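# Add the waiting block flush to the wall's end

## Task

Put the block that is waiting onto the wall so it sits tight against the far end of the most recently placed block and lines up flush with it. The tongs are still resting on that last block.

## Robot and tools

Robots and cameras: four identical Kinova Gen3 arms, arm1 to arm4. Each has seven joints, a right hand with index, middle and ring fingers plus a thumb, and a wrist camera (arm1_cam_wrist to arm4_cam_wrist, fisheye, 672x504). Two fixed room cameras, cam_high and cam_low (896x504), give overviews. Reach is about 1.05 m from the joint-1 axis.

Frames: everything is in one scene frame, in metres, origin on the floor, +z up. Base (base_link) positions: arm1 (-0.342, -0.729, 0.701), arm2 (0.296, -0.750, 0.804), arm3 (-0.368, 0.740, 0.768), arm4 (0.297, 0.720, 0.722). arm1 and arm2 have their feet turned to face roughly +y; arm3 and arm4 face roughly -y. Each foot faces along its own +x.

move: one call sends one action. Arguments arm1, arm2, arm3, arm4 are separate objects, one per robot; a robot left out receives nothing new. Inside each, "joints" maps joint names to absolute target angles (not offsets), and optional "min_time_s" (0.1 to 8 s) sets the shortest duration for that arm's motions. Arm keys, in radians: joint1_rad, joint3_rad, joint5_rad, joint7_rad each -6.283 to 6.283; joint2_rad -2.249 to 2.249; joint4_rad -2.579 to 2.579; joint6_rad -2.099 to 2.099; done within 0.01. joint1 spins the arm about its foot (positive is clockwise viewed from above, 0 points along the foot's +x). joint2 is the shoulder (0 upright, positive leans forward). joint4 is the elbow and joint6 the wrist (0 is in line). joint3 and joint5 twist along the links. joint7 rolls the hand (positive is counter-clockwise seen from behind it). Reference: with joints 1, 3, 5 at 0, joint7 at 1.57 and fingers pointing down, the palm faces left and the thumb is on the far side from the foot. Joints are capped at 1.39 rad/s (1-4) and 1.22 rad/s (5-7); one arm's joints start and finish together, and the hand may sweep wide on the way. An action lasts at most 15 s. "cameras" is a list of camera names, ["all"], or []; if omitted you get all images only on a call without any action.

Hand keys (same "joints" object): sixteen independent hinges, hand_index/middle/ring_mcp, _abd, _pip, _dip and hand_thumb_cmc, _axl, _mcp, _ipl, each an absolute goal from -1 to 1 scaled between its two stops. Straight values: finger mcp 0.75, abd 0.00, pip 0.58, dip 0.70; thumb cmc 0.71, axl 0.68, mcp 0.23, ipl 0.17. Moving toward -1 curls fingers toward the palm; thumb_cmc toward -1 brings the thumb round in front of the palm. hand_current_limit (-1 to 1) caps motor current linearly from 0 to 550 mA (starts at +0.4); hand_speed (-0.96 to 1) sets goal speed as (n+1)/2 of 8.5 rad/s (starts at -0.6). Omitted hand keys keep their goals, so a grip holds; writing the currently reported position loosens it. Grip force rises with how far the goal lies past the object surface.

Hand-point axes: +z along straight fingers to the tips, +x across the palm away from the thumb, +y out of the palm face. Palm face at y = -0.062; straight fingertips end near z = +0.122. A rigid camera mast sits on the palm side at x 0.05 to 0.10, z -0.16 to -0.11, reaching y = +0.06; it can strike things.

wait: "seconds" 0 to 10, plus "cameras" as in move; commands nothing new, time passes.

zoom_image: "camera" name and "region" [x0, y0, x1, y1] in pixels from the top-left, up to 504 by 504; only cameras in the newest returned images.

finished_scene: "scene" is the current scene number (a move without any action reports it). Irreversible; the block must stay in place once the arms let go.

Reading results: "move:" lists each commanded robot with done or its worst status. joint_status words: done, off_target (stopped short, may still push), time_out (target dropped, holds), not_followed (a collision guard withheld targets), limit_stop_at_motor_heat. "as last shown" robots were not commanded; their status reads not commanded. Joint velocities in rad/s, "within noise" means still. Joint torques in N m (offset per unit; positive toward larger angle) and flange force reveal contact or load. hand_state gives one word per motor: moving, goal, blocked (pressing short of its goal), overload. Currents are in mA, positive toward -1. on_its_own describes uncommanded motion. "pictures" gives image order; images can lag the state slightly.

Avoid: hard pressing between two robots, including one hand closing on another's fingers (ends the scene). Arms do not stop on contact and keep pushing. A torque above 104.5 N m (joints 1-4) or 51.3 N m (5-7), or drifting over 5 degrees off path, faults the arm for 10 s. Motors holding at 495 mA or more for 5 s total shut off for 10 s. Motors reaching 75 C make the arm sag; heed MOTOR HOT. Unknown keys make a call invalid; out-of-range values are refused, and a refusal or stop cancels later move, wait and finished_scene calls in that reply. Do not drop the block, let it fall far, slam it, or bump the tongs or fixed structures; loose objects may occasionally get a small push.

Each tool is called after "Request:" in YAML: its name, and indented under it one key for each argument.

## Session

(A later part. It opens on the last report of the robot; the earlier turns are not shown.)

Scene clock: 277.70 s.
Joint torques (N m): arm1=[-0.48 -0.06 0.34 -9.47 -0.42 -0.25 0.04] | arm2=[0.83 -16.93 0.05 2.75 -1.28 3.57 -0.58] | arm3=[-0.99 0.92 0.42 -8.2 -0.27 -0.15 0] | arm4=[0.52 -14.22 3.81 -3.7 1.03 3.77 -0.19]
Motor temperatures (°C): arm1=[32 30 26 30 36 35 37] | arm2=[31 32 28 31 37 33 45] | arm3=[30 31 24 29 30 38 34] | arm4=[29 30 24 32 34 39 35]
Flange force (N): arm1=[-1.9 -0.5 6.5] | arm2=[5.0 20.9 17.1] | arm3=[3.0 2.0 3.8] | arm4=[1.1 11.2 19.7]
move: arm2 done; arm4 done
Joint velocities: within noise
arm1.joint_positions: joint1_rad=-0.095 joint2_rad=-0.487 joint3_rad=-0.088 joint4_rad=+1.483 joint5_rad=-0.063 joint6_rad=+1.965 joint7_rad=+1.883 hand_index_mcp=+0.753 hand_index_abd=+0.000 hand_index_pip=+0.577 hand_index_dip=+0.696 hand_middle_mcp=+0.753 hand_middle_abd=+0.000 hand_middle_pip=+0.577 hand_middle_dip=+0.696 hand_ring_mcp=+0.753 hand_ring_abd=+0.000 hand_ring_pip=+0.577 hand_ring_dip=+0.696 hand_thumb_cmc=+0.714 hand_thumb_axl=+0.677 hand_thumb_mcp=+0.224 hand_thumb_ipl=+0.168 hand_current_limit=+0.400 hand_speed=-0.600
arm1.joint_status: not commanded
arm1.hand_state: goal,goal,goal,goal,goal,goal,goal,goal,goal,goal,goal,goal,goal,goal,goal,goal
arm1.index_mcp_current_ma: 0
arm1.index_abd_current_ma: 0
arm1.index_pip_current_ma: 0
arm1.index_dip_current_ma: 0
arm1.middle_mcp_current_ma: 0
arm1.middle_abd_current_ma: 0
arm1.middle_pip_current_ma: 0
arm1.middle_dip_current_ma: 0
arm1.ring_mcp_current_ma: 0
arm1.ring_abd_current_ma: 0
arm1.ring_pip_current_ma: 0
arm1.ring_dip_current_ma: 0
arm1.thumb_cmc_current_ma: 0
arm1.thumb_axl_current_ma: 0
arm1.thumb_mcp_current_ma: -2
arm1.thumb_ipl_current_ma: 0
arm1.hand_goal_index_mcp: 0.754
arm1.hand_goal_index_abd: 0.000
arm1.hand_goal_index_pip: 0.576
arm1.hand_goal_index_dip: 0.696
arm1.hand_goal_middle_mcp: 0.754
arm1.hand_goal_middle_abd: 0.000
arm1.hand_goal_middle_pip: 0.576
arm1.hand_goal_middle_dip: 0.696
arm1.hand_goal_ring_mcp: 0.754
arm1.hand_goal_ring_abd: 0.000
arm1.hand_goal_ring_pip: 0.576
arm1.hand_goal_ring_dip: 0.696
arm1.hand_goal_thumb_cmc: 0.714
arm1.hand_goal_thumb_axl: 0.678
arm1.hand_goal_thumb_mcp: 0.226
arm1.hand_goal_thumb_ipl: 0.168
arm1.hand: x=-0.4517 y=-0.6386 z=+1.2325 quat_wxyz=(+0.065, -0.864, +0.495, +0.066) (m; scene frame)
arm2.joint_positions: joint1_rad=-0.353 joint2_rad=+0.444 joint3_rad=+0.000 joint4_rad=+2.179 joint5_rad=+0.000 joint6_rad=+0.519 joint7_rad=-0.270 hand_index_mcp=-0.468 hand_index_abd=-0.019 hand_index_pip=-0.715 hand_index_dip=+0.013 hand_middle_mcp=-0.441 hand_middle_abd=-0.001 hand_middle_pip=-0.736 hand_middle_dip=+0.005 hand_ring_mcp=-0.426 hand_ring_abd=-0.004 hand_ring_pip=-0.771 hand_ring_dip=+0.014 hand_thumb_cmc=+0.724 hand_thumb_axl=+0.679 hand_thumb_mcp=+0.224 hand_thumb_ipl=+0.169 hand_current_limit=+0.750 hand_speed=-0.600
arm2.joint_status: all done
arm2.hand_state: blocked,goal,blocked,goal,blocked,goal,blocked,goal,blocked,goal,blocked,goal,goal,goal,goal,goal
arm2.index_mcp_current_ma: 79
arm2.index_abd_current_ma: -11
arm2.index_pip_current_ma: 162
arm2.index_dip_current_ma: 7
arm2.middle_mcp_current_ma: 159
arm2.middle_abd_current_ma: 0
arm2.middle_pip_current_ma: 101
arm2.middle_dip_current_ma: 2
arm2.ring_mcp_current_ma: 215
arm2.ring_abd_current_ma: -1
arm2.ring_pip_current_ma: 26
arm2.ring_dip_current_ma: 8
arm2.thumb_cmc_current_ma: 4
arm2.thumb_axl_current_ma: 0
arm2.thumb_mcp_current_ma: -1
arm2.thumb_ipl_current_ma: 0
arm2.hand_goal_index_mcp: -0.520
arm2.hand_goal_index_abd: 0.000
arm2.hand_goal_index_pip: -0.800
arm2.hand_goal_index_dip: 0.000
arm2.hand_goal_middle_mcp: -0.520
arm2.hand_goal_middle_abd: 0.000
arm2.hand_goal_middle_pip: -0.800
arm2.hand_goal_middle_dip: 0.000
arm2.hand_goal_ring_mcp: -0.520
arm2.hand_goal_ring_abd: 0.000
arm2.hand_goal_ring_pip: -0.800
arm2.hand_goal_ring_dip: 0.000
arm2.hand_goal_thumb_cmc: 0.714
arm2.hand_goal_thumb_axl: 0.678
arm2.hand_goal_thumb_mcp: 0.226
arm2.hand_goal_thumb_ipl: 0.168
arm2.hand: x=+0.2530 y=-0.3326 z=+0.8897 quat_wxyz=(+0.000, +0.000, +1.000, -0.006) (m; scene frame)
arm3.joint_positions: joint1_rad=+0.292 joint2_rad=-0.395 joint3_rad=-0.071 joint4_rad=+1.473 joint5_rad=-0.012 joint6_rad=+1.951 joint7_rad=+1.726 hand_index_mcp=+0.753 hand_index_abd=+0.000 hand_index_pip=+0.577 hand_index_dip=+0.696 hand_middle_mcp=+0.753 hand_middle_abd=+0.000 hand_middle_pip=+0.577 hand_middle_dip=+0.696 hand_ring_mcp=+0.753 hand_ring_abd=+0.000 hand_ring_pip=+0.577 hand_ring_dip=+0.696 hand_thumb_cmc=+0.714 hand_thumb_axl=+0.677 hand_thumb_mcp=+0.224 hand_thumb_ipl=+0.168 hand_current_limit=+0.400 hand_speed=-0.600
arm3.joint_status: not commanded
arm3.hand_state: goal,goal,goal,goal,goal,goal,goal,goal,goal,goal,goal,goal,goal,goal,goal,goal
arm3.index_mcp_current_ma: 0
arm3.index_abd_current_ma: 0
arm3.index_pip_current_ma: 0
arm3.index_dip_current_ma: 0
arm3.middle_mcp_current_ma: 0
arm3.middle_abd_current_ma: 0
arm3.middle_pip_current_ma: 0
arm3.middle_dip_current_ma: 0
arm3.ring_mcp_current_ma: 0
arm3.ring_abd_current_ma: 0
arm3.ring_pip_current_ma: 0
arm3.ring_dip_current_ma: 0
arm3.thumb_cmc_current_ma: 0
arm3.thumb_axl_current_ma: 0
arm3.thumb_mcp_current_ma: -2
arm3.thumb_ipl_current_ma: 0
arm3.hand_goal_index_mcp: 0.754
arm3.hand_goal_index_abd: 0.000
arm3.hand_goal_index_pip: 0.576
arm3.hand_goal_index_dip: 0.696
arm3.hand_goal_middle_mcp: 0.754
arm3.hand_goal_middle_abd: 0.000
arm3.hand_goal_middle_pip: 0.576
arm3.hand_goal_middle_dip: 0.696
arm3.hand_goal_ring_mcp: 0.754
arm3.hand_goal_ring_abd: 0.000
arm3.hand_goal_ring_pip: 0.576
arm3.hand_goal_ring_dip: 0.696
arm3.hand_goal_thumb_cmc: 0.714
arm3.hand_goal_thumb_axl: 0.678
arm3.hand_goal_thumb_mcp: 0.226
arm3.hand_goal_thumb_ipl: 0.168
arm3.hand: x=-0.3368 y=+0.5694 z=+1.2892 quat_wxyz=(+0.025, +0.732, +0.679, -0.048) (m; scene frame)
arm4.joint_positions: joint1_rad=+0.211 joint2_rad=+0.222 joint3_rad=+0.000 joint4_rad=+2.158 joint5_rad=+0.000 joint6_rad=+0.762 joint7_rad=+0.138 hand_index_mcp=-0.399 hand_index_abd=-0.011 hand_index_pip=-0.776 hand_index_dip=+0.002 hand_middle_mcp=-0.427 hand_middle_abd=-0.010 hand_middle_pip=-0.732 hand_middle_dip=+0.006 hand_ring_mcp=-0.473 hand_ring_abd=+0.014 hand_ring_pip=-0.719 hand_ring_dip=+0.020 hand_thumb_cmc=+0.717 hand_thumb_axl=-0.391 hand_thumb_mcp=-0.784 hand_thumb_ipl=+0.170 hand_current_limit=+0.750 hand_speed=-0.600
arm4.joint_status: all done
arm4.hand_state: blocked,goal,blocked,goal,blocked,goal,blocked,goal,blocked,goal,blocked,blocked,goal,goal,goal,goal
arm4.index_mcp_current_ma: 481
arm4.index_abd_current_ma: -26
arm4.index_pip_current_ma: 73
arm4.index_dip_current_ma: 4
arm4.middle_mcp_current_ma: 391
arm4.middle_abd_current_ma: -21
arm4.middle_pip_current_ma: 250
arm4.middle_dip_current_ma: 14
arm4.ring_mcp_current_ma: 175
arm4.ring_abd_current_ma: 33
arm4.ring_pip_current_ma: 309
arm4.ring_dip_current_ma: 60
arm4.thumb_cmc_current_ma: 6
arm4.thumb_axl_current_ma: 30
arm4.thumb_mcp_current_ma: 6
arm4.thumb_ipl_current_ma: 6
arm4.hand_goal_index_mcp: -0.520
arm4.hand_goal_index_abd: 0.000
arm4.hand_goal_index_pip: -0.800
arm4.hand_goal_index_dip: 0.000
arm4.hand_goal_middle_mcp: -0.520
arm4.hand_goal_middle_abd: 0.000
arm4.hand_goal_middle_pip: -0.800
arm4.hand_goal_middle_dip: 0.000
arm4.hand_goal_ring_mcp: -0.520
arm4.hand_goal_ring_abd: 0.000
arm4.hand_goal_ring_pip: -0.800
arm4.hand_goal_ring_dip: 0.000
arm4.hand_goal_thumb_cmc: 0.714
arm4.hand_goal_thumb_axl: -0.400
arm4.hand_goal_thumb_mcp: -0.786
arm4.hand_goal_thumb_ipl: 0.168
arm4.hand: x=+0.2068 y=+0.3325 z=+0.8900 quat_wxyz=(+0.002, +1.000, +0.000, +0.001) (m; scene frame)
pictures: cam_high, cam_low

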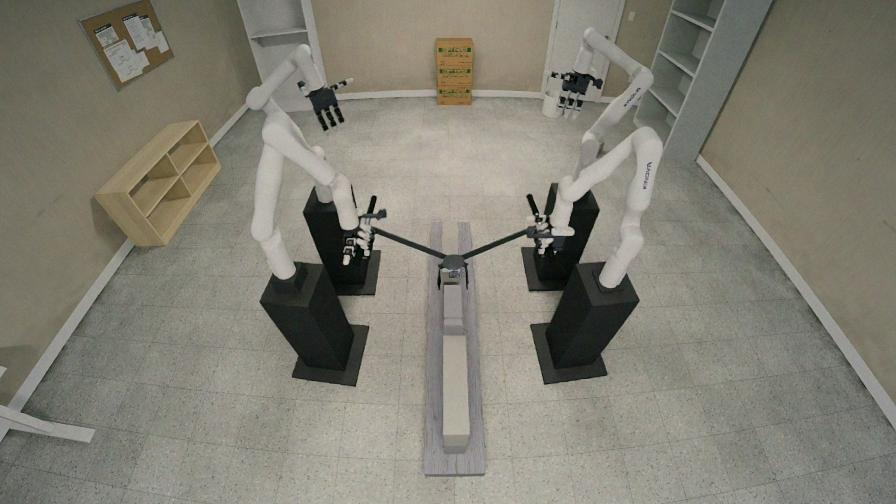

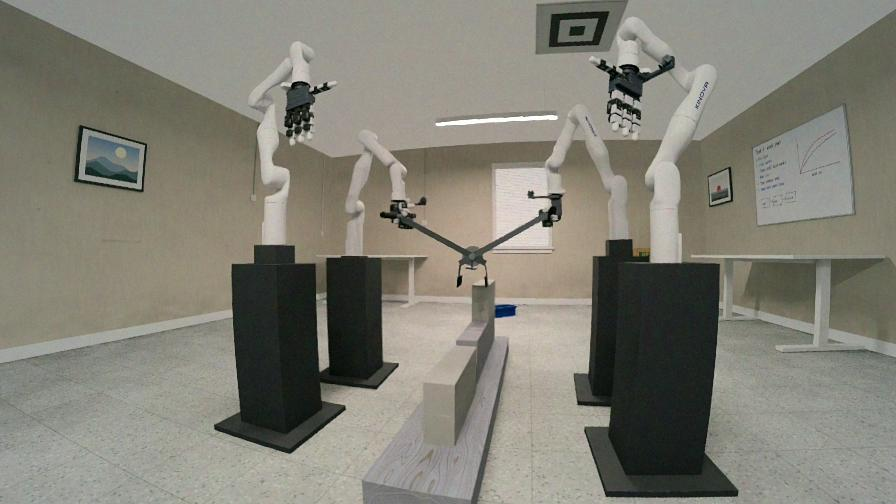

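Request:
move:
  arm2: {"joints": {"joint1_rad": -0.6144, "joint2_rad": 0.4915, "joint4_rad": 2.0755, "joint6_rad": 0.5746, "joint7_rad": -0.5309}, "min_time_s": 1.8}
  arm4: {"joints": {"joint1_rad": 0.5054, "joint2_rad": 0.2906, "joint4_rad": 2.0553, "joint6_rad": 0.7957, "joint7_rad": 0.4331}, "min_time_s": 1.8}

Request:
move:
  arm2: {"joints": {"joint1_rad": -0.8184, "joint2_rad": 0.574, "joint4_rad": 1.8968, "joint6_rad": 0.6707, "joint7_rad": -0.735}, "min_time_s": 1.8}
  arm4: {"joints": {"joint1_rad": 0.7339, "joint2_rad": 0.4009, "joint4_rad": 1.8773, "joint6_rad": 0.8634, "joint7_rad": 0.6616}, "min_time_s": 1.8}

Request:
move:
  arm2: {"joints": {"joint1_rad": -0.9814, "joint2_rad": 0.6995, "joint4_rad": 1.6242, "joint6_rad": 0.8179, "joint7_rad": -0.898}, "min_time_s": 1.8}
  arm4: {"joints": {"joint1_rad": 0.9154, "joint2_rad": 0.5548, "joint4_rad": 1.6048, "joint6_rad": 0.9819, "joint7_rad": 0.8431}, "min_time_s": 1.8}

Request:
move:
  arm2: {"joints": {"joint1_rad": -1.0982, "joint2_rad": 0.8653, "joint4_rad": 1.2608, "joint6_rad": 1.0154, "joint7_rad": -1.0147}, "min_time_s": 1.8}
  arm4: {"joints": {"joint1_rad": 1.0439, "joint2_rad": 0.7446, "joint4_rad": 1.2397, "joint6_rad": 1.1573, "joint7_rad": 0.9716}, "min_time_s": 1.8}
  cameras: ["all"]

Request:
zoom_image:
  camera: "cam_low"
  region: [340, 170, 560, 470]

Request:
zoom_image:
  camera: "cam_high"
  region: [340, 150, 570, 300]

Request:
zoom_image:
  camera: "cam_high"
  region: [400, 260, 510, 480]

Scene clock: 281.93 s.
Joint torques (N m): arm1=[-0.42 -0.09 0.28 -9.42 -0.39 -0.23 0.08] | arm2=[-0.9 -19.15 -1.56 1.01 -1.81 3 -0.64] | arm3=[-0.99 0.86 0.43 -8.15 -0.26 -0.13 -0.01] | arm4=[2.37 -16.7 5.73 -5.46 1.83 2.94 -0.24]
Motor temperatures (°C): arm1=[32 30 26 30 36 35 37] | arm2=[31 32 28 31 37 33 45] | arm3=[30 31 24 29 30 38 34] | arm4=[29 30 24 32 34 39 35]
Flange force (N): arm1=[-2.0 -0.6 6.4] | arm2=[5.7 20.2 17.1] | arm3=[2.8 2.0 3.6] | arm4=[3.0 10.7 19.5]
move: arm2 done; arm4 done
Joint velocities: within noise
arm1, arm3: as last shown
arm2.joint_positions: joint1_rad=-0.614 joint2_rad=+0.492 joint3_rad=+0.000 joint4_rad=+2.076 joint5_rad=+0.000 joint6_rad=+0.575 joint7_rad=-0.531 hand_index_mcp=-0.467 hand_index_abd=-0.020 hand_index_pip=-0.715 hand_index_dip=+0.013 hand_middle_mcp=-0.441 hand_middle_abd=-0.002 hand_middle_pip=-0.736 hand_middle_dip=+0.005 hand_ring_mcp=-0.426 hand_ring_abd=-0.004 hand_ring_pip=-0.771 hand_ring_dip=+0.014 hand_thumb_cmc=+0.723 hand_thumb_axl=+0.679 hand_thumb_mcp=+0.224 hand_thumb_ipl=+0.169 hand_current_limit=+0.750 hand_speed=-0.600
arm2.joint_status: all done
arm2.hand_state: blocked,blocked,blocked,goal,blocked,goal,blocked,goal,blocked,goal,blocked,goal,goal,goal,goal,goal
arm2.index_mcp_current_ma: 82
arm2.index_abd_current_ma: -12
arm2.index_pip_current_ma: 162
arm2.index_dip_current_ma: 7
arm2.middle_mcp_current_ma: 159
arm2.middle_abd_current_ma: 0
arm2.middle_pip_current_ma: 100
arm2.middle_dip_current_ma: 2
arm2.ring_mcp_current_ma: 215
arm2.ring_abd_current_ma: -1
arm2.ring_pip_current_ma: 26
arm2.ring_dip_current_ma: 8
arm2.thumb_cmc_current_ma: 4
arm2.thumb_axl_current_ma: 0
arm2.thumb_mcp_current_ma: -1
arm2.thumb_ipl_current_ma: 0
arm2.hand_goal_index_mcp: -0.520
arm2.hand_goal_index_abd: 0.000
arm2.hand_goal_index_pip: -0.800
arm2.hand_goal_index_dip: 0.000
arm2.hand_goal_middle_mcp: -0.520
arm2.hand_goal_middle_abd: 0.000
arm2.hand_goal_middle_pip: -0.800
arm2.hand_goal_middle_dip: 0.000
arm2.hand_goal_ring_mcp: -0.520
arm2.hand_goal_ring_abd: 0.000
arm2.hand_goal_ring_pip: -0.800
arm2.hand_goal_ring_dip: 0.000
arm2.hand_goal_thumb_cmc: 0.714
arm2.hand_goal_thumb_axl: 0.678
arm2.hand_goal_thumb_mcp: 0.226
arm2.hand_goal_thumb_ipl: 0.168
arm2.hand: x=+0.1530 y=-0.3324 z=+0.8897 quat_wxyz=(+0.000, +0.000, +1.000, -0.006) (m; scene frame)
arm4.joint_positions: joint1_rad=+0.505 joint2_rad=+0.291 joint3_rad=+0.000 joint4_rad=+2.055 joint5_rad=+0.000 joint6_rad=+0.796 joint7_rad=+0.433 hand_index_mcp=-0.397 hand_index_abd=-0.011 hand_index_pip=-0.776 hand_index_dip=+0.002 hand_middle_mcp=-0.426 hand_middle_abd=-0.010 hand_middle_pip=-0.732 hand_middle_dip=+0.006 hand_ring_mcp=-0.473 hand_ring_abd=+0.013 hand_ring_pip=-0.719 hand_ring_dip=+0.020 hand_thumb_cmc=+0.717 hand_thumb_axl=-0.391 hand_thumb_mcp=-0.784 hand_thumb_ipl=+0.170 hand_current_limit=+0.750 hand_speed=-0.600
arm4.joint_status: all done
arm4.hand_state: blocked,goal,blocked,goal,blocked,goal,blocked,goal,blocked,goal,blocked,blocked,goal,goal,goal,goal
arm4.index_mcp_current_ma: 481
arm4.index_abd_current_ma: -26
arm4.index_pip_current_ma: 73
arm4.index_dip_current_ma: 4
arm4.middle_mcp_current_ma: 396
arm4.middle_abd_current_ma: -23
arm4.middle_pip_current_ma: 250
arm4.middle_dip_current_ma: 14
arm4.ring_mcp_current_ma: 175
arm4.ring_abd_current_ma: 31
arm4.ring_pip_current_ma: 309
arm4.ring_dip_current_ma: 60
arm4.thumb_cmc_current_ma: 6
arm4.thumb_axl_current_ma: 30
arm4.thumb_mcp_current_ma: 6
arm4.thumb_ipl_current_ma: 6
arm4.hand_goal_index_mcp: -0.520
arm4.hand_goal_index_abd: 0.000
arm4.hand_goal_index_pip: -0.800
arm4.hand_goal_index_dip: 0.000
arm4.hand_goal_middle_mcp: -0.520
arm4.hand_goal_middle_abd: 0.000
arm4.hand_goal_middle_pip: -0.800
arm4.hand_goal_middle_dip: 0.000
arm4.hand_goal_ring_mcp: -0.520
arm4.hand_goal_ring_abd: 0.000
arm4.hand_goal_ring_pip: -0.800
arm4.hand_goal_ring_dip: 0.000
arm4.hand_goal_thumb_cmc: 0.714
arm4.hand_goal_thumb_axl: -0.400
arm4.hand_goal_thumb_mcp: -0.786
arm4.hand_goal_thumb_ipl: 0.168
arm4.hand: x=+0.1067 y=+0.3327 z=+0.8900 quat_wxyz=(+0.002, +1.000, +0.000, +0.001) (m; scene frame)
pictures: none

Scene clock: 284.07 s.
Joint torques (N m): arm1=[-0.47 -0.13 0.32 -9.39 -0.41 -0.23 0.09] | arm2=[-2.77 -22.49 -3.19 -1.3 -2.28 2.42 -0.64] | arm3=[-1.01 0.9 0.4 -8.21 -0.24 -0.12 0.02] | arm4=[4.06 -20.27 7.42 -7.55 2.39 2.09 -0.23]
Motor temperatures (°C): arm1=[32 30 26 30 36 35 37] | arm2=[31 31 28 31 37 33 45] | arm3=[30 31 24 29 30 38 34] | arm4=[29 30 24 32 34 39 35]
Flange force (N): arm1=[-2.2 -0.5 6.2] | arm2=[6.2 20.1 17.0] | arm3=[2.9 2.0 3.9] | arm4=[4.6 10.5 18.9]
move: arm2 done; arm4 done
Joint velocities: within noise
arm1, arm3: as last shown
arm2.joint_positions: joint1_rad=-0.818 joint2_rad=+0.574 joint3_rad=+0.000 joint4_rad=+1.897 joint5_rad=+0.000 joint6_rad=+0.671 joint7_rad=-0.735 hand_index_mcp=-0.467 hand_index_abd=-0.021 hand_index_pip=-0.715 hand_index_dip=+0.013 hand_middle_mcp=-0.441 hand_middle_abd=-0.003 hand_middle_pip=-0.737 hand_middle_dip=+0.005 hand_ring_mcp=-0.426 hand_ring_abd=-0.004 hand_ring_pip=-0.771 hand_ring_dip=+0.014 hand_thumb_cmc=+0.723 hand_thumb_axl=+0.679 hand_thumb_mcp=+0.224 hand_thumb_ipl=+0.169 hand_current_limit=+0.750 hand_speed=-0.600
arm2.joint_status: all done
arm2.hand_state: blocked,blocked,blocked,goal,blocked,goal,blocked,goal,blocked,goal,blocked,goal,goal,goal,goal,goal
arm2.index_mcp_current_ma: 82
arm2.index_abd_current_ma: -12
arm2.index_pip_current_ma: 162
arm2.index_dip_current_ma: 7
arm2.middle_mcp_current_ma: 159
arm2.middle_abd_current_ma: 0
arm2.middle_pip_current_ma: 99
arm2.middle_dip_current_ma: 2
arm2.ring_mcp_current_ma: 215
arm2.ring_abd_current_ma: -1
arm2.ring_pip_current_ma: 26
arm2.ring_dip_current_ma: 8
arm2.thumb_cmc_current_ma: 4
arm2.thumb_axl_current_ma: 0
arm2.thumb_mcp_current_ma: -1
arm2.thumb_ipl_current_ma: 0
arm2.hand_goal_index_mcp: -0.520
arm2.hand_goal_index_abd: 0.000
arm2.hand_goal_index_pip: -0.800
arm2.hand_goal_index_dip: 0.000
arm2.hand_goal_middle_mcp: -0.520
arm2.hand_goal_middle_abd: 0.000
arm2.hand_goal_middle_pip: -0.800
arm2.hand_goal_middle_dip: 0.000
arm2.hand_goal_ring_mcp: -0.520
arm2.hand_goal_ring_abd: 0.000
arm2.hand_goal_ring_pip: -0.800
arm2.hand_goal_ring_dip: 0.000
arm2.hand_goal_thumb_cmc: 0.714
arm2.hand_goal_thumb_axl: 0.678
arm2.hand_goal_thumb_mcp: 0.226
arm2.hand_goal_thumb_ipl: 0.168
arm2.hand: x=+0.0529 y=-0.3323 z=+0.8897 quat_wxyz=(+0.000, +0.000, +1.000, -0.006) (m; scene frame)
arm4.joint_positions: joint1_rad=+0.734 joint2_rad=+0.401 joint3_rad=+0.000 joint4_rad=+1.877 joint5_rad=+0.000 joint6_rad=+0.863 joint7_rad=+0.662 hand_index_mcp=-0.396 hand_index_abd=-0.011 hand_index_pip=-0.776 hand_index_dip=+0.002 hand_middle_mcp=-0.426 hand_middle_abd=-0.010 hand_middle_pip=-0.732 hand_middle_dip=+0.006 hand_ring_mcp=-0.473 hand_ring_abd=+0.013 hand_ring_pip=-0.719 hand_ring_dip=+0.020 hand_thumb_cmc=+0.717 hand_thumb_axl=-0.391 hand_thumb_mcp=-0.784 hand_thumb_ipl=+0.170 hand_current_limit=+0.750 hand_speed=-0.600
arm4.joint_status: all done
arm4.hand_state: blocked,goal,blocked,goal,blocked,goal,blocked,goal,blocked,goal,blocked,blocked,goal,goal,goal,goal
arm4.index_mcp_current_ma: 481
arm4.index_abd_current_ma: -26
arm4.index_pip_current_ma: 73
arm4.index_dip_current_ma: 4
arm4.middle_mcp_current_ma: 399
arm4.middle_abd_current_ma: -22
arm4.middle_pip_current_ma: 250
arm4.middle_dip_current_ma: 15
arm4.ring_mcp_current_ma: 175
arm4.ring_abd_current_ma: 31
arm4.ring_pip_current_ma: 309
arm4.ring_dip_current_ma: 60
arm4.thumb_cmc_current_ma: 6
arm4.thumb_axl_current_ma: 30
arm4.thumb_mcp_current_ma: 6
arm4.thumb_ipl_current_ma: 6
arm4.hand_goal_index_mcp: -0.520
arm4.hand_goal_index_abd: 0.000
arm4.hand_goal_index_pip: -0.800
arm4.hand_goal_index_dip: 0.000
arm4.hand_goal_middle_mcp: -0.520
arm4.hand_goal_middle_abd: 0.000
arm4.hand_goal_middle_pip: -0.800
arm4.hand_goal_middle_dip: 0.000
arm4.hand_goal_ring_mcp: -0.520
arm4.hand_goal_ring_abd: 0.000
arm4.hand_goal_ring_pip: -0.800
arm4.hand_goal_ring_dip: 0.000
arm4.hand_goal_thumb_cmc: 0.714
arm4.hand_goal_thumb_axl: -0.400
arm4.hand_goal_thumb_mcp: -0.786
arm4.hand_goal_thumb_ipl: 0.168
arm4.hand: x=+0.0068 y=+0.3328 z=+0.8899 quat_wxyz=(+0.002, +1.000, +0.000, +0.001) (m; scene frame)
pictures: none

Scene clock: 286.20 s.
Joint torques (N m): arm1=[-0.48 -0.06 0.33 -9.39 -0.4 -0.25 0.03] | arm2=[-4.83 -26.96 -4.63 -4.12 -2.74 1.88 -0.61] | arm3=[-1.02 0.94 0.42 -8.19 -0.26 -0.12 -0.02] | arm4=[5.79 -24.92 8.81 -10.12 2.94 1.39 -0.2]
Motor temperatures (°C): arm1=[32 30 26 30 36 35 37] | arm2=[30 32 28 31 37 33 45] | arm3=[30 31 24 29 30 38 34] | arm4=[29 30 24 32 34 39 35]
Flange force (N): arm1=[-2.0 -0.5 6.2] | arm2=[7.0 20.2 16.9] | arm3=[3.0 1.9 3.8] | arm4=[6.8 9.8 18.8]
move: arm2 done; arm4 done
Joint velocities: within noise
arm1, arm3: as last shown
arm2.joint_positions: joint1_rad=-0.981 joint2_rad=+0.700 joint3_rad=+0.000 joint4_rad=+1.624 joint5_rad=+0.000 joint6_rad=+0.818 joint7_rad=-0.898 hand_index_mcp=-0.466 hand_index_abd=-0.022 hand_index_pip=-0.715 hand_index_dip=+0.013 hand_middle_mcp=-0.441 hand_middle_abd=-0.003 hand_middle_pip=-0.738 hand_middle_dip=+0.005 hand_ring_mcp=-0.426 hand_ring_abd=-0.004 hand_ring_pip=-0.771 hand_ring_dip=+0.014 hand_thumb_cmc=+0.722 hand_thumb_axl=+0.679 hand_thumb_mcp=+0.224 hand_thumb_ipl=+0.169 hand_current_limit=+0.750 hand_speed=-0.600
arm2.joint_status: all done
arm2.hand_state: blocked,blocked,blocked,goal,blocked,goal,blocked,goal,blocked,goal,blocked,goal,goal,goal,goal,goal
arm2.index_mcp_current_ma: 84
arm2.index_abd_current_ma: -13
arm2.index_pip_current_ma: 162
arm2.index_dip_current_ma: 7
arm2.middle_mcp_current_ma: 159
arm2.middle_abd_current_ma: 0
arm2.middle_pip_current_ma: 97
arm2.middle_dip_current_ma: 2
arm2.ring_mcp_current_ma: 215
arm2.ring_abd_current_ma: -1
arm2.ring_pip_current_ma: 26
arm2.ring_dip_current_ma: 8
arm2.thumb_cmc_current_ma: 3
arm2.thumb_axl_current_ma: 0
arm2.thumb_mcp_current_ma: -1
arm2.thumb_ipl_current_ma: 0
arm2.hand_goal_index_mcp: -0.520
arm2.hand_goal_index_abd: 0.000
arm2.hand_goal_index_pip: -0.800
arm2.hand_goal_index_dip: 0.000
arm2.hand_goal_middle_mcp: -0.520
arm2.hand_goal_middle_abd: 0.000
arm2.hand_goal_middle_pip: -0.800
arm2.hand_goal_middle_dip: 0.000
arm2.hand_goal_ring_mcp: -0.520
arm2.hand_goal_ring_abd: 0.000
arm2.hand_goal_ring_pip: -0.800
arm2.hand_goal_ring_dip: 0.000
arm2.hand_goal_thumb_cmc: 0.714
arm2.hand_goal_thumb_axl: 0.678
arm2.hand_goal_thumb_mcp: 0.226
arm2.hand_goal_thumb_ipl: 0.168
arm2.hand: x=-0.0571 y=-0.3322 z=+0.8896 quat_wxyz=(+0.000, +0.000, +1.000, -0.006) (m; scene frame)
arm4.joint_positions: joint1_rad=+0.915 joint2_rad=+0.555 joint3_rad=+0.000 joint4_rad=+1.605 joint5_rad=+0.000 joint6_rad=+0.982 joint7_rad=+0.843 hand_index_mcp=-0.393 hand_index_abd=-0.011 hand_index_pip=-0.776 hand_index_dip=+0.002 hand_middle_mcp=-0.424 hand_middle_abd=-0.010 hand_middle_pip=-0.732 hand_middle_dip=+0.006 hand_ring_mcp=-0.473 hand_ring_abd=+0.013 hand_ring_pip=-0.719 hand_ring_dip=+0.020 hand_thumb_cmc=+0.717 hand_thumb_axl=-0.391 hand_thumb_mcp=-0.784 hand_thumb_ipl=+0.170 hand_current_limit=+0.750 hand_speed=-0.600
arm4.joint_status: all done
arm4.hand_state: blocked,goal,blocked,goal,blocked,goal,blocked,goal,blocked,goal,blocked,blocked,goal,goal,goal,goal
arm4.index_mcp_current_ma: 481
arm4.index_abd_current_ma: -26
arm4.index_pip_current_ma: 73
arm4.index_dip_current_ma: 4
arm4.middle_mcp_current_ma: 406
arm4.middle_abd_current_ma: -21
arm4.middle_pip_current_ma: 250
arm4.middle_dip_current_ma: 15
arm4.ring_mcp_current_ma: 175
arm4.ring_abd_current_ma: 31
arm4.ring_pip_current_ma: 309
arm4.ring_dip_current_ma: 60
arm4.thumb_cmc_current_ma: 6
arm4.thumb_axl_current_ma: 30
arm4.thumb_mcp_current_ma: 6
arm4.thumb_ipl_current_ma: 6
arm4.hand_goal_index_mcp: -0.520
arm4.hand_goal_index_abd: 0.000
arm4.hand_goal_index_pip: -0.800
arm4.hand_goal_index_dip: 0.000
arm4.hand_goal_middle_mcp: -0.520
arm4.hand_goal_middle_abd: 0.000
arm4.hand_goal_middle_pip: -0.800
arm4.hand_goal_middle_dip: 0.000
arm4.hand_goal_ring_mcp: -0.520
arm4.hand_goal_ring_abd: 0.000
arm4.hand_goal_ring_pip: -0.800
arm4.hand_goal_ring_dip: 0.000
arm4.hand_goal_thumb_cmc: 0.714
arm4.hand_goal_thumb_axl: -0.400
arm4.hand_goal_thumb_mcp: -0.786
arm4.hand_goal_thumb_ipl: 0.168
arm4.hand: x=-0.1031 y=+0.3329 z=+0.8898 quat_wxyz=(+0.002, +1.000, +0.000, +0.001) (m; scene frame)
pictures: none

Scene clock: 288.33 s.
Joint torques (N m): arm1=[-0.48 -0.05 0.31 -9.38 -0.39 -0.23 -0.01] | arm2=[-6.7 -31.98 -5.23 -6.99 -3.13 1.46 -0.61] | arm3=[-1 0.9 0.44 -8.17 -0.25 -0.13 -0.02] | arm4=[7.58 -30.02 9.49 -12.59 3.39 0.78 -0.22]
Motor temperatures (°C): arm1=[32 30 26 30 36 35 37] | arm2=[30 32 28 31 37 33 45] | arm3=[30 31 24 29 30 38 34] | arm4=[29 30 24 32 34 39 35]
Flange force (N): arm1=[-1.9 -0.7 6.2] | arm2=[8.7 20.5 16.7] | arm3=[2.9 2.0 3.7] | arm4=[10.0 9.1 18.9]
move: arm2 done; arm4 done
Joint velocities: within noise
arm1, arm3: as last shown
arm2.joint_positions: joint1_rad=-1.098 joint2_rad=+0.865 joint3_rad=+0.000 joint4_rad=+1.261 joint5_rad=+0.000 joint6_rad=+1.015 joint7_rad=-1.015 hand_index_mcp=-0.466 hand_index_abd=-0.022 hand_index_pip=-0.715 hand_index_dip=+0.013 hand_middle_mcp=-0.441 hand_middle_abd=-0.004 hand_middle_pip=-0.738 hand_middle_dip=+0.005 hand_ring_mcp=-0.426 hand_ring_abd=-0.004 hand_ring_pip=-0.771 hand_ring_dip=+0.014 hand_thumb_cmc=+0.722 hand_thumb_axl=+0.679 hand_thumb_mcp=+0.224 hand_thumb_ipl=+0.169 hand_current_limit=+0.750 hand_speed=-0.600
arm2.joint_status: all done
arm2.hand_state: blocked,blocked,blocked,goal,blocked,goal,blocked,goal,blocked,goal,blocked,goal,goal,goal,goal,goal
arm2.index_mcp_current_ma: 85
arm2.index_abd_current_ma: -14
arm2.index_pip_current_ma: 162
arm2.index_dip_current_ma: 7
arm2.middle_mcp_current_ma: 159
arm2.middle_abd_current_ma: -1
arm2.middle_pip_current_ma: 96
arm2.middle_dip_current_ma: 2
arm2.ring_mcp_current_ma: 215
arm2.ring_abd_current_ma: -1
arm2.ring_pip_current_ma: 26
arm2.ring_dip_current_ma: 8
arm2.thumb_cmc_current_ma: 3
arm2.thumb_axl_current_ma: 0
arm2.thumb_mcp_current_ma: -1
arm2.thumb_ipl_current_ma: 0
arm2.hand_goal_index_mcp: -0.520
arm2.hand_goal_index_abd: 0.000
arm2.hand_goal_index_pip: -0.800
arm2.hand_goal_index_dip: 0.000
arm2.hand_goal_middle_mcp: -0.520
arm2.hand_goal_middle_abd: 0.000
arm2.hand_goal_middle_pip: -0.800
arm2.hand_goal_middle_dip: 0.000
arm2.hand_goal_ring_mcp: -0.520
arm2.hand_goal_ring_abd: 0.000
arm2.hand_goal_ring_pip: -0.800
arm2.hand_goal_ring_dip: 0.000
arm2.hand_goal_thumb_cmc: 0.714
arm2.hand_goal_thumb_axl: 0.678
arm2.hand_goal_thumb_mcp: 0.226
arm2.hand_goal_thumb_ipl: 0.168
arm2.hand: x=-0.1672 y=-0.3321 z=+0.8897 quat_wxyz=(+0.000, +0.000, +1.000, -0.006) (m; scene frame)
arm4.joint_positions: joint1_rad=+1.044 joint2_rad=+0.745 joint3_rad=+0.000 joint4_rad=+1.240 joint5_rad=+0.000 joint6_rad=+1.157 joint7_rad=+0.972 hand_index_mcp=-0.393 hand_index_abd=-0.011 hand_index_pip=-0.776 hand_index_dip=+0.002 hand_middle_mcp=-0.424 hand_middle_abd=-0.009 hand_middle_pip=-0.732 hand_middle_dip=+0.006 hand_ring_mcp=-0.472 hand_ring_abd=+0.013 hand_ring_pip=-0.719 hand_ring_dip=+0.020 hand_thumb_cmc=+0.717 hand_thumb_axl=-0.391 hand_thumb_mcp=-0.784 hand_thumb_ipl=+0.170 hand_current_limit=+0.750 hand_speed=-0.600
arm4.joint_status: all done
arm4.hand_state: blocked,goal,blocked,goal,blocked,goal,blocked,goal,blocked,goal,blocked,blocked,goal,goal,goal,goal
arm4.index_mcp_current_ma: 481
arm4.index_abd_current_ma: -26
arm4.index_pip_current_ma: 73
arm4.index_dip_current_ma: 4
arm4.middle_mcp_current_ma: 409
arm4.middle_abd_current_ma: -21
arm4.middle_pip_current_ma: 250
arm4.middle_dip_current_ma: 15
arm4.ring_mcp_current_ma: 178
arm4.ring_abd_current_ma: 31
arm4.ring_pip_current_ma: 309
arm4.ring_dip_current_ma: 60
arm4.thumb_cmc_current_ma: 6
arm4.thumb_axl_current_ma: 30
arm4.thumb_mcp_current_ma: 6
arm4.thumb_ipl_current_ma: 6
arm4.hand_goal_index_mcp: -0.520
arm4.hand_goal_index_abd: 0.000
arm4.hand_goal_index_pip: -0.800
arm4.hand_goal_index_dip: 0.000
arm4.hand_goal_middle_mcp: -0.520
arm4.hand_goal_middle_abd: 0.000
arm4.hand_goal_middle_pip: -0.800
arm4.hand_goal_middle_dip: 0.000
arm4.hand_goal_ring_mcp: -0.520
arm4.hand_goal_ring_abd: 0.000
arm4.hand_goal_ring_pip: -0.800
arm4.hand_goal_ring_dip: 0.000
arm4.hand_goal_thumb_cmc: 0.714
arm4.hand_goal_thumb_axl: -0.400
arm4.hand_goal_thumb_mcp: -0.786
arm4.hand_goal_thumb_ipl: 0.168
arm4.hand: x=-0.2131 y=+0.3330 z=+0.8896 quat_wxyz=(+0.002, +1.000, +0.000, +0.001) (m; scene frame)
pictures: arm1_cam_wrist, arm2_cam_wrist, arm3_cam_wrist, arm4_cam_wrist, cam_high, cam_low

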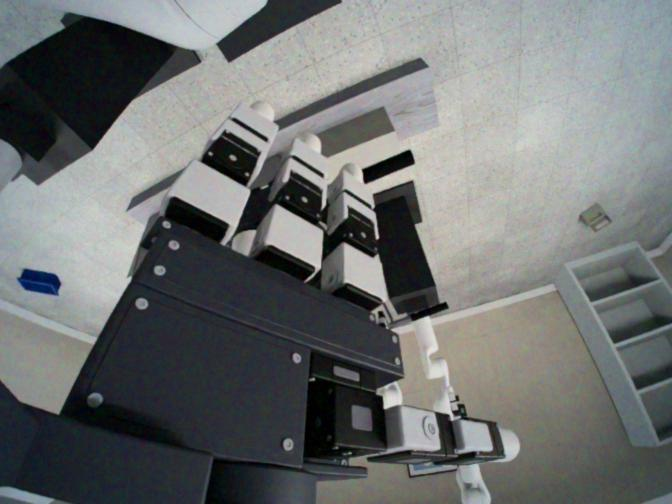

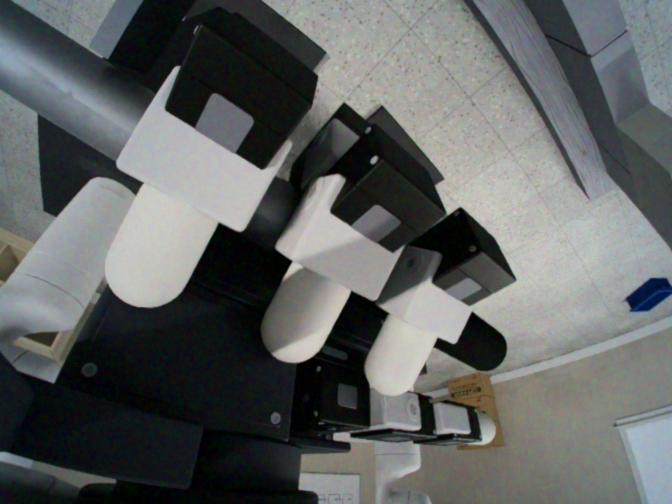

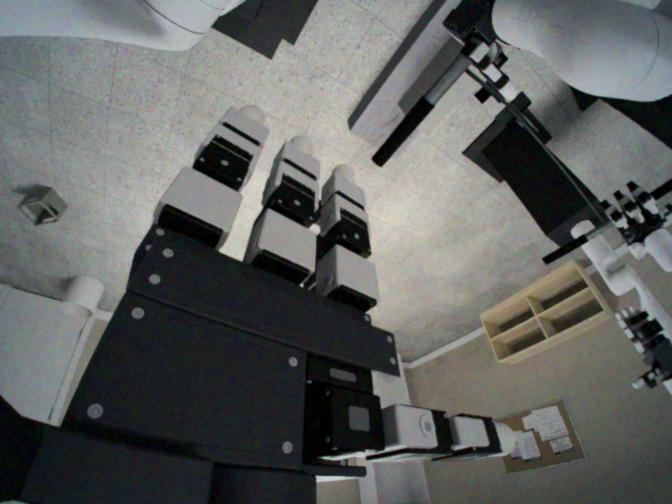

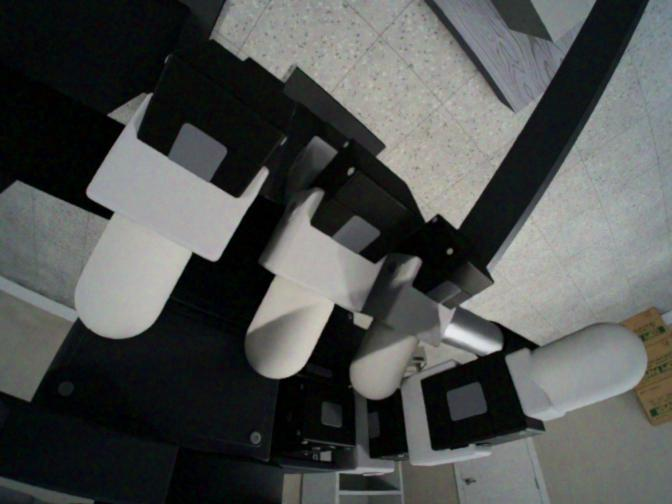

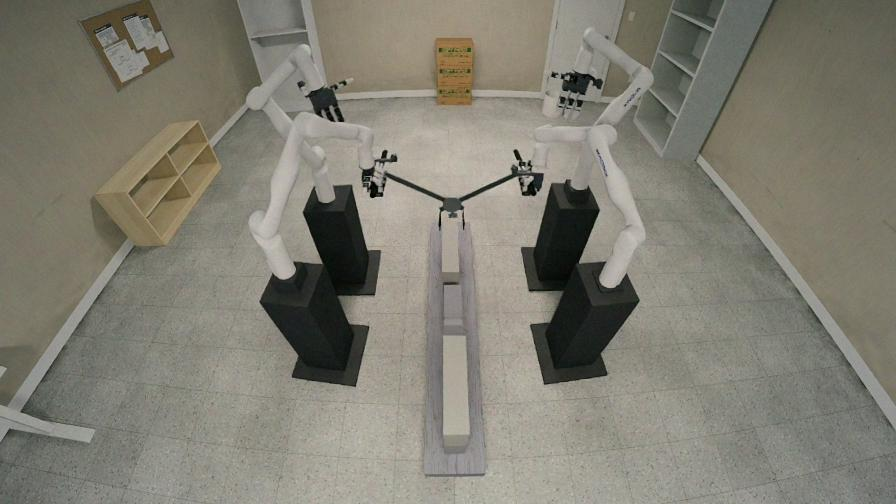

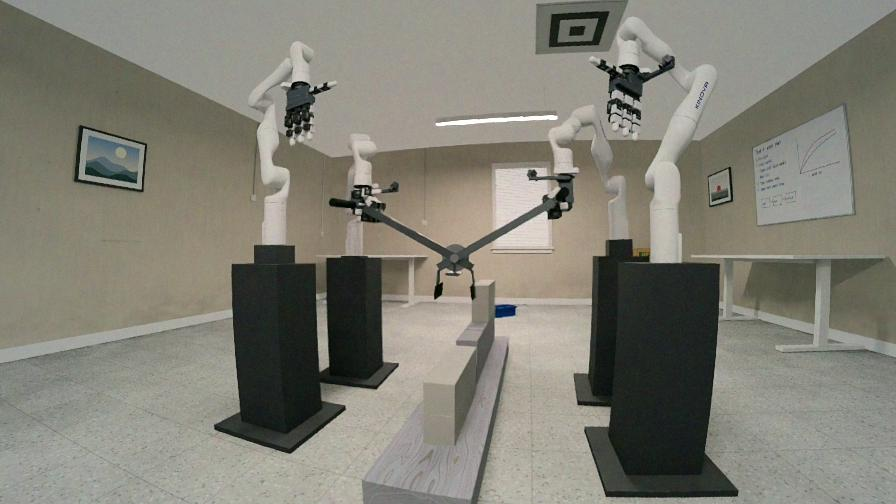

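Scaled by 1.680 from the camera's 896x504 image, which has a finer 1280x720 frame.

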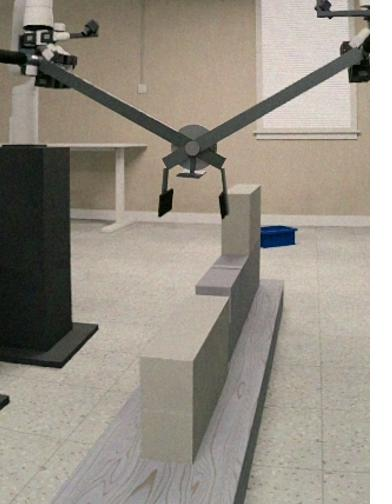

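Scaled by 2.191 from the camera's 896x504 image, which has a finer 1280x720 frame.

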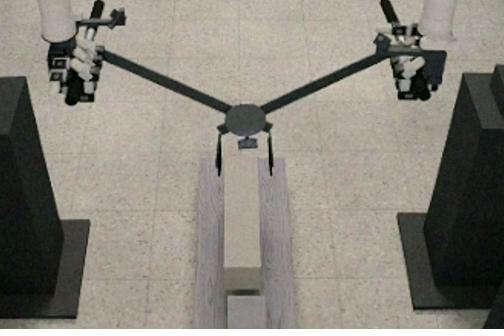

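Scaled by 2.291 from the camera's 896x504 image, which has a finer 1280x720 frame.

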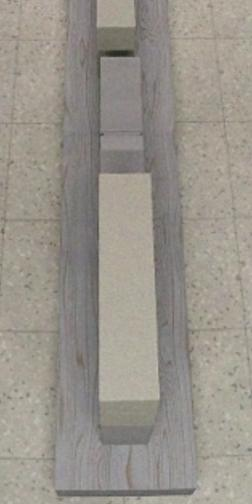

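Request:
move:
  arm2: {"joints": {"joint1_rad": -1.1413, "joint2_rad": 1.195, "joint4_rad": 1.1394, "joint6_rad": 0.8072, "joint7_rad": -1.0578}, "min_time_s": 3}
  arm4: {"joints": {"joint1_rad": 1.0901, "joint2_rad": 1.0411, "joint4_rad": 1.2216, "joint6_rad": 0.8789, "joint7_rad": 1.0179}, "min_time_s": 3}

Request:
move:
  arm2: {"joints": {"joint1_rad": -1.1496, "joint2_rad": 1.5155, "joint4_rad": 0.9554, "joint6_rad": 0.6707, "joint7_rad": -1.0662}, "min_time_s": 3}
  arm4: {"joints": {"joint1_rad": 1.0987, "joint2_rad": 1.3315, "joint4_rad": 1.1469, "joint6_rad": 0.6632, "joint7_rad": 1.0264}, "min_time_s": 3}
  cameras: ["cam_high", "cam_low", "arm1_cam_wrist", "arm3_cam_wrist"]

Request:
zoom_image:
  camera: "cam_low"
  region: [340, 200, 560, 470]

Request:
zoom_image:
  camera: "cam_high"
  region: [340, 180, 570, 300]

Scene clock: 298.67 s.
Joint torques (N m): arm1=[-0.53 -0.09 0.29 -9.4 -0.37 -0.24 0.04] | arm2=[-9.67 -32.9 -7.82 -4.83 -3.24 1.36 -0.13] | arm3=[-0.94 0.92 0.42 -8.15 -0.3 -0.11 0] | arm4=[9.19 -31.11 11.26 -9.27 3.2 1.27 -0.03]
Motor temperatures (°C): arm1=[32 30 26 30 36 35 37] | arm2=[30 32 28 31 37 33 45] | arm3=[30 31 24 29 30 38 34] | arm4=[29 30 24 32 34 39 35]
Flange force (N): arm1=[-2.0 -0.6 6.3] | arm2=[8.2 23.2 18.8] | arm3=[2.9 1.9 3.7] | arm4=[9.6 11.7 15.7]
move: arm2 done; arm4 done
Joint velocities: within noise
arm1, arm3: as last shown
arm2.joint_positions: joint1_rad=-1.141 joint2_rad=+1.195 joint3_rad=+0.000 joint4_rad=+1.139 joint5_rad=+0.000 joint6_rad=+0.807 joint7_rad=-1.058 hand_index_mcp=-0.466 hand_index_abd=-0.017 hand_index_pip=-0.715 hand_index_dip=+0.013 hand_middle_mcp=-0.441 hand_middle_abd=+0.004 hand_middle_pip=-0.741 hand_middle_dip=+0.008 hand_ring_mcp=-0.426 hand_ring_abd=+0.000 hand_ring_pip=-0.772 hand_ring_dip=+0.014 hand_thumb_cmc=+0.722 hand_thumb_axl=+0.679 hand_thumb_mcp=+0.224 hand_thumb_ipl=+0.169 hand_current_limit=+0.750 hand_speed=-0.600
arm2.joint_status: all done
arm2.hand_state: blocked,goal,blocked,goal,blocked,goal,blocked,goal,blocked,goal,blocked,goal,goal,goal,goal,goal
arm2.index_mcp_current_ma: 83
arm2.index_abd_current_ma: -9
arm2.index_pip_current_ma: 162
arm2.index_dip_current_ma: 7
arm2.middle_mcp_current_ma: 159
arm2.middle_abd_current_ma: 1
arm2.middle_pip_current_ma: 88
arm2.middle_dip_current_ma: 3
arm2.ring_mcp_current_ma: 215
arm2.ring_abd_current_ma: 0
arm2.ring_pip_current_ma: 26
arm2.ring_dip_current_ma: 8
arm2.thumb_cmc_current_ma: 3
arm2.thumb_axl_current_ma: 0
arm2.thumb_mcp_current_ma: -1
arm2.thumb_ipl_current_ma: 0
arm2.hand_goal_index_mcp: -0.520
arm2.hand_goal_index_abd: 0.000
arm2.hand_goal_index_pip: -0.800
arm2.hand_goal_index_dip: 0.000
arm2.hand_goal_middle_mcp: -0.520
arm2.hand_goal_middle_abd: 0.000
arm2.hand_goal_middle_pip: -0.800
arm2.hand_goal_middle_dip: 0.000
arm2.hand_goal_ring_mcp: -0.520
arm2.hand_goal_ring_abd: 0.000
arm2.hand_goal_ring_pip: -0.800
arm2.hand_goal_ring_dip: 0.000
arm2.hand_goal_thumb_cmc: 0.714
arm2.hand_goal_thumb_axl: 0.678
arm2.hand_goal_thumb_mcp: 0.226
arm2.hand_goal_thumb_ipl: 0.168
arm2.hand: x=-0.2080 y=-0.3401 z=+0.7197 quat_wxyz=(+0.000, +0.000, +1.000, -0.006) (m; scene frame)
arm4.joint_positions: joint1_rad=+1.090 joint2_rad=+1.041 joint3_rad=+0.000 joint4_rad=+1.222 joint5_rad=+0.000 joint6_rad=+0.879 joint7_rad=+1.018 hand_index_mcp=-0.393 hand_index_abd=-0.011 hand_index_pip=-0.776 hand_index_dip=+0.002 hand_middle_mcp=-0.424 hand_middle_abd=-0.014 hand_middle_pip=-0.733 hand_middle_dip=+0.008 hand_ring_mcp=-0.477 hand_ring_abd=+0.005 hand_ring_pip=-0.719 hand_ring_dip=+0.020 hand_thumb_cmc=+0.717 hand_thumb_axl=-0.391 hand_thumb_mcp=-0.784 hand_thumb_ipl=+0.170 hand_current_limit=+0.750 hand_speed=-0.600
arm4.joint_status: all done
arm4.hand_state: blocked,goal,blocked,goal,blocked,goal,blocked,goal,blocked,goal,blocked,blocked,goal,goal,goal,goal
arm4.index_mcp_current_ma: 481
arm4.index_abd_current_ma: -26
arm4.index_pip_current_ma: 73
arm4.index_dip_current_ma: 4
arm4.middle_mcp_current_ma: 409
arm4.middle_abd_current_ma: -32
arm4.middle_pip_current_ma: 246
arm4.middle_dip_current_ma: 19
arm4.ring_mcp_current_ma: 157
arm4.ring_abd_current_ma: 9
arm4.ring_pip_current_ma: 309
arm4.ring_dip_current_ma: 60
arm4.thumb_cmc_current_ma: 6
arm4.thumb_axl_current_ma: 30
arm4.thumb_mcp_current_ma: 6
arm4.thumb_ipl_current_ma: 6
arm4.hand_goal_index_mcp: -0.520
arm4.hand_goal_index_abd: 0.000
arm4.hand_goal_index_pip: -0.800
arm4.hand_goal_index_dip: 0.000
arm4.hand_goal_middle_mcp: -0.520
arm4.hand_goal_middle_abd: 0.000
arm4.hand_goal_middle_pip: -0.800
arm4.hand_goal_middle_dip: 0.000
arm4.hand_goal_ring_mcp: -0.520
arm4.hand_goal_ring_abd: 0.000
arm4.hand_goal_ring_pip: -0.800
arm4.hand_goal_ring_dip: 0.000
arm4.hand_goal_thumb_cmc: 0.714
arm4.hand_goal_thumb_axl: -0.400
arm4.hand_goal_thumb_mcp: -0.786
arm4.hand_goal_thumb_ipl: 0.168
arm4.hand: x=-0.2537 y=+0.3383 z=+0.7186 quat_wxyz=(+0.002, +1.000, +0.000, +0.001) (m; scene frame)
pictures: none

Scene clock: 301.97 s.
Joint torques (N m): arm1=[-0.48 -0.09 0.33 -9.37 -0.38 -0.22 0.04] | arm2=[-10.82 -31.09 -8.79 -2.7 -3.17 1.64 -0.17] | arm3=[-0.98 0.93 0.47 -8.17 -0.26 -0.13 -0.01] | arm4=[10.34 -29.93 12.65 -6.13 2.8 1.54 -0.05]
Motor temperatures (°C): arm1=[32 30 26 30 36 35 37] | arm2=[31 32 28 31 37 33 45] | arm3=[30 31 24 29 30 38 34] | arm4=[29 30 24 32 34 39 35]
Flange force (N): arm1=[-2.1 -0.5 6.2] | arm2=[8.4 25.5 20.9] | arm3=[2.9 2.1 3.7] | arm4=[9.1 14.1 12.7]
move: arm2 done; arm4 done
Joint velocities: within noise
arm1, arm3: as last shown
arm2.joint_positions: joint1_rad=-1.150 joint2_rad=+1.515 joint3_rad=+0.000 joint4_rad=+0.955 joint5_rad=+0.000 joint6_rad=+0.671 joint7_rad=-1.066 hand_index_mcp=-0.469 hand_index_abd=-0.008 hand_index_pip=-0.715 hand_index_dip=+0.013 hand_middle_mcp=-0.441 hand_middle_abd=+0.007 hand_middle_pip=-0.741 hand_middle_dip=+0.009 hand_ring_mcp=-0.426 hand_ring_abd=+0.000 hand_ring_pip=-0.772 hand_ring_dip=+0.014 hand_thumb_cmc=+0.722 hand_thumb_axl=+0.679 hand_thumb_mcp=+0.224 hand_thumb_ipl=+0.169 hand_current_limit=+0.750 hand_speed=-0.600
arm2.joint_status: all done
arm2.hand_state: blocked,goal,blocked,goal,blocked,goal,blocked,goal,blocked,goal,blocked,goal,goal,goal,goal,goal
arm2.index_mcp_current_ma: 76
arm2.index_abd_current_ma: -3
arm2.index_pip_current_ma: 162
arm2.index_dip_current_ma: 7
arm2.middle_mcp_current_ma: 159
arm2.middle_abd_current_ma: 2
arm2.middle_pip_current_ma: 87
arm2.middle_dip_current_ma: 4
arm2.ring_mcp_current_ma: 215
arm2.ring_abd_current_ma: 0
arm2.ring_pip_current_ma: 26
arm2.ring_dip_current_ma: 8
arm2.thumb_cmc_current_ma: 3
arm2.thumb_axl_current_ma: 0
arm2.thumb_mcp_current_ma: -1
arm2.thumb_ipl_current_ma: 0
arm2.hand_goal_index_mcp: -0.520
arm2.hand_goal_index_abd: 0.000
arm2.hand_goal_index_pip: -0.800
arm2.hand_goal_index_dip: 0.000
arm2.hand_goal_middle_mcp: -0.520
arm2.hand_goal_middle_abd: 0.000
arm2.hand_goal_middle_pip: -0.800
arm2.hand_goal_middle_dip: 0.000
arm2.hand_goal_ring_mcp: -0.520
arm2.hand_goal_ring_abd: 0.000
arm2.hand_goal_ring_pip: -0.800
arm2.hand_goal_ring_dip: 0.000
arm2.hand_goal_thumb_cmc: 0.714
arm2.hand_goal_thumb_axl: 0.678
arm2.hand_goal_thumb_mcp: 0.226
arm2.hand_goal_thumb_ipl: 0.168
arm2.hand: x=-0.2081 y=-0.3479 z=+0.5598 quat_wxyz=(+0.000, +0.000, +1.000, -0.006) (m; scene frame)
arm4.joint_positions: joint1_rad=+1.099 joint2_rad=+1.331 joint3_rad=+0.000 joint4_rad=+1.147 joint5_rad=+0.000 joint6_rad=+0.663 joint7_rad=+1.026 hand_index_mcp=-0.393 hand_index_abd=-0.011 hand_index_pip=-0.778 hand_index_dip=+0.002 hand_middle_mcp=-0.424 hand_middle_abd=-0.015 hand_middle_pip=-0.735 hand_middle_dip=+0.008 hand_ring_mcp=-0.480 hand_ring_abd=-0.004 hand_ring_pip=-0.719 hand_ring_dip=+0.020 hand_thumb_cmc=+0.717 hand_thumb_axl=-0.391 hand_thumb_mcp=-0.784 hand_thumb_ipl=+0.170 hand_current_limit=+0.750 hand_speed=-0.600
arm4.joint_status: all done
arm4.hand_state: blocked,goal,blocked,goal,blocked,goal,blocked,goal,blocked,goal,blocked,blocked,goal,goal,goal,goal
arm4.index_mcp_current_ma: 481
arm4.index_abd_current_ma: -26
arm4.index_pip_current_ma: 67
arm4.index_dip_current_ma: 4
arm4.middle_mcp_current_ma: 409
arm4.middle_abd_current_ma: -35
arm4.middle_pip_current_ma: 237
arm4.middle_dip_current_ma: 21
arm4.ring_mcp_current_ma: 146
arm4.ring_abd_current_ma: -7
arm4.ring_pip_current_ma: 309
arm4.ring_dip_current_ma: 60
arm4.thumb_cmc_current_ma: 6
arm4.thumb_axl_current_ma: 30
arm4.thumb_mcp_current_ma: 6
arm4.thumb_ipl_current_ma: 6
arm4.hand_goal_index_mcp: -0.520
arm4.hand_goal_index_abd: 0.000
arm4.hand_goal_index_pip: -0.800
arm4.hand_goal_index_dip: 0.000
arm4.hand_goal_middle_mcp: -0.520
arm4.hand_goal_middle_abd: 0.000
arm4.hand_goal_middle_pip: -0.800
arm4.hand_goal_middle_dip: 0.000
arm4.hand_goal_ring_mcp: -0.520
arm4.hand_goal_ring_abd: 0.000
arm4.hand_goal_ring_pip: -0.800
arm4.hand_goal_ring_dip: 0.000
arm4.hand_goal_thumb_cmc: 0.714
arm4.hand_goal_thumb_axl: -0.400
arm4.hand_goal_thumb_mcp: -0.786
arm4.hand_goal_thumb_ipl: 0.168
arm4.hand: x=-0.2536 y=+0.3437 z=+0.5585 quat_wxyz=(+0.002, +1.000, +0.000, +0.001) (m; scene frame)
pictures: arm1_cam_wrist, arm3_cam_wrist, cam_high, cam_low

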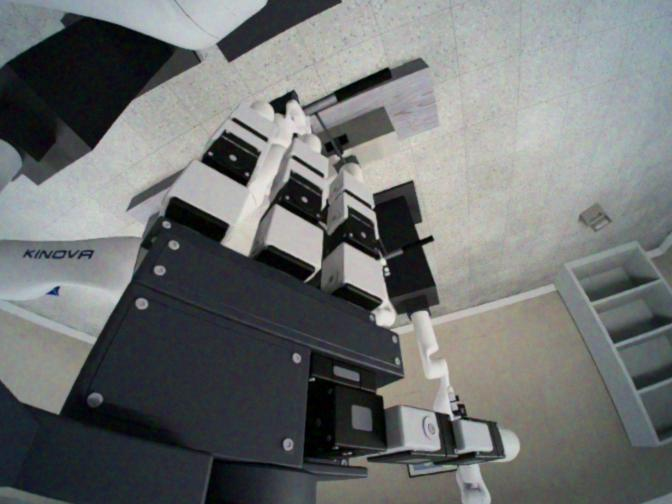

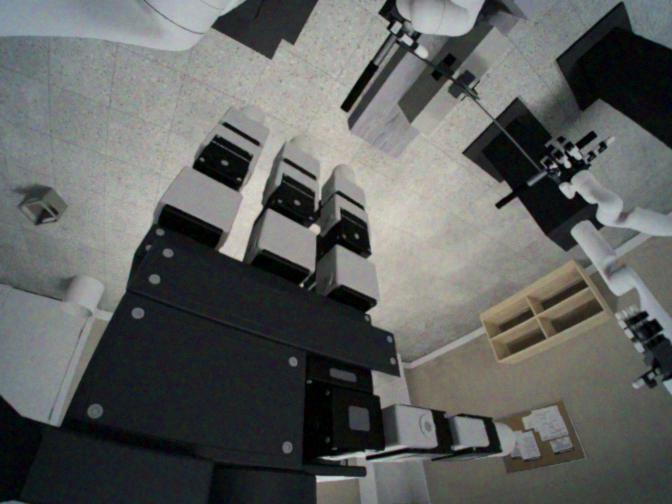

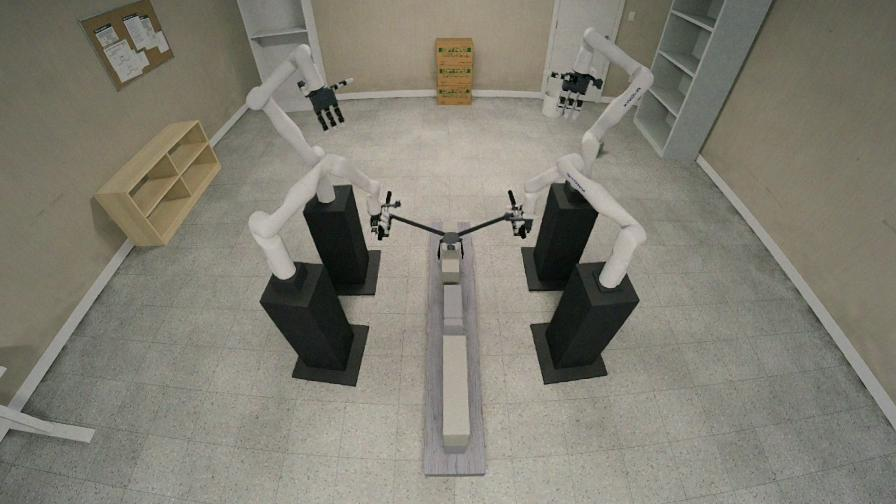

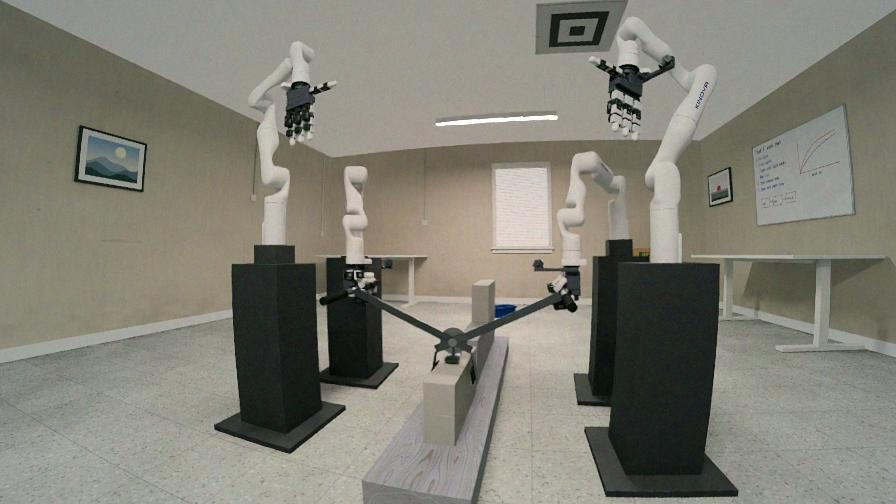

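Scaled by 1.867 from the camera's 896x504 image, which has a finer 1280x720 frame.

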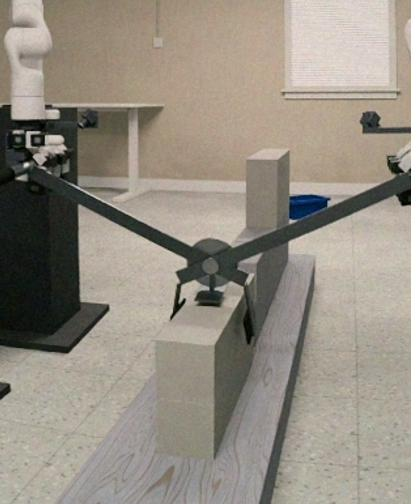

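Scaled by 2.191 from the camera's 896x504 image, which has a finer 1280x720 frame.

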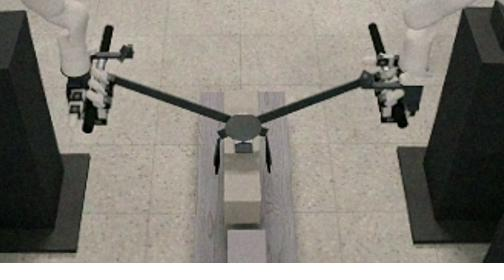

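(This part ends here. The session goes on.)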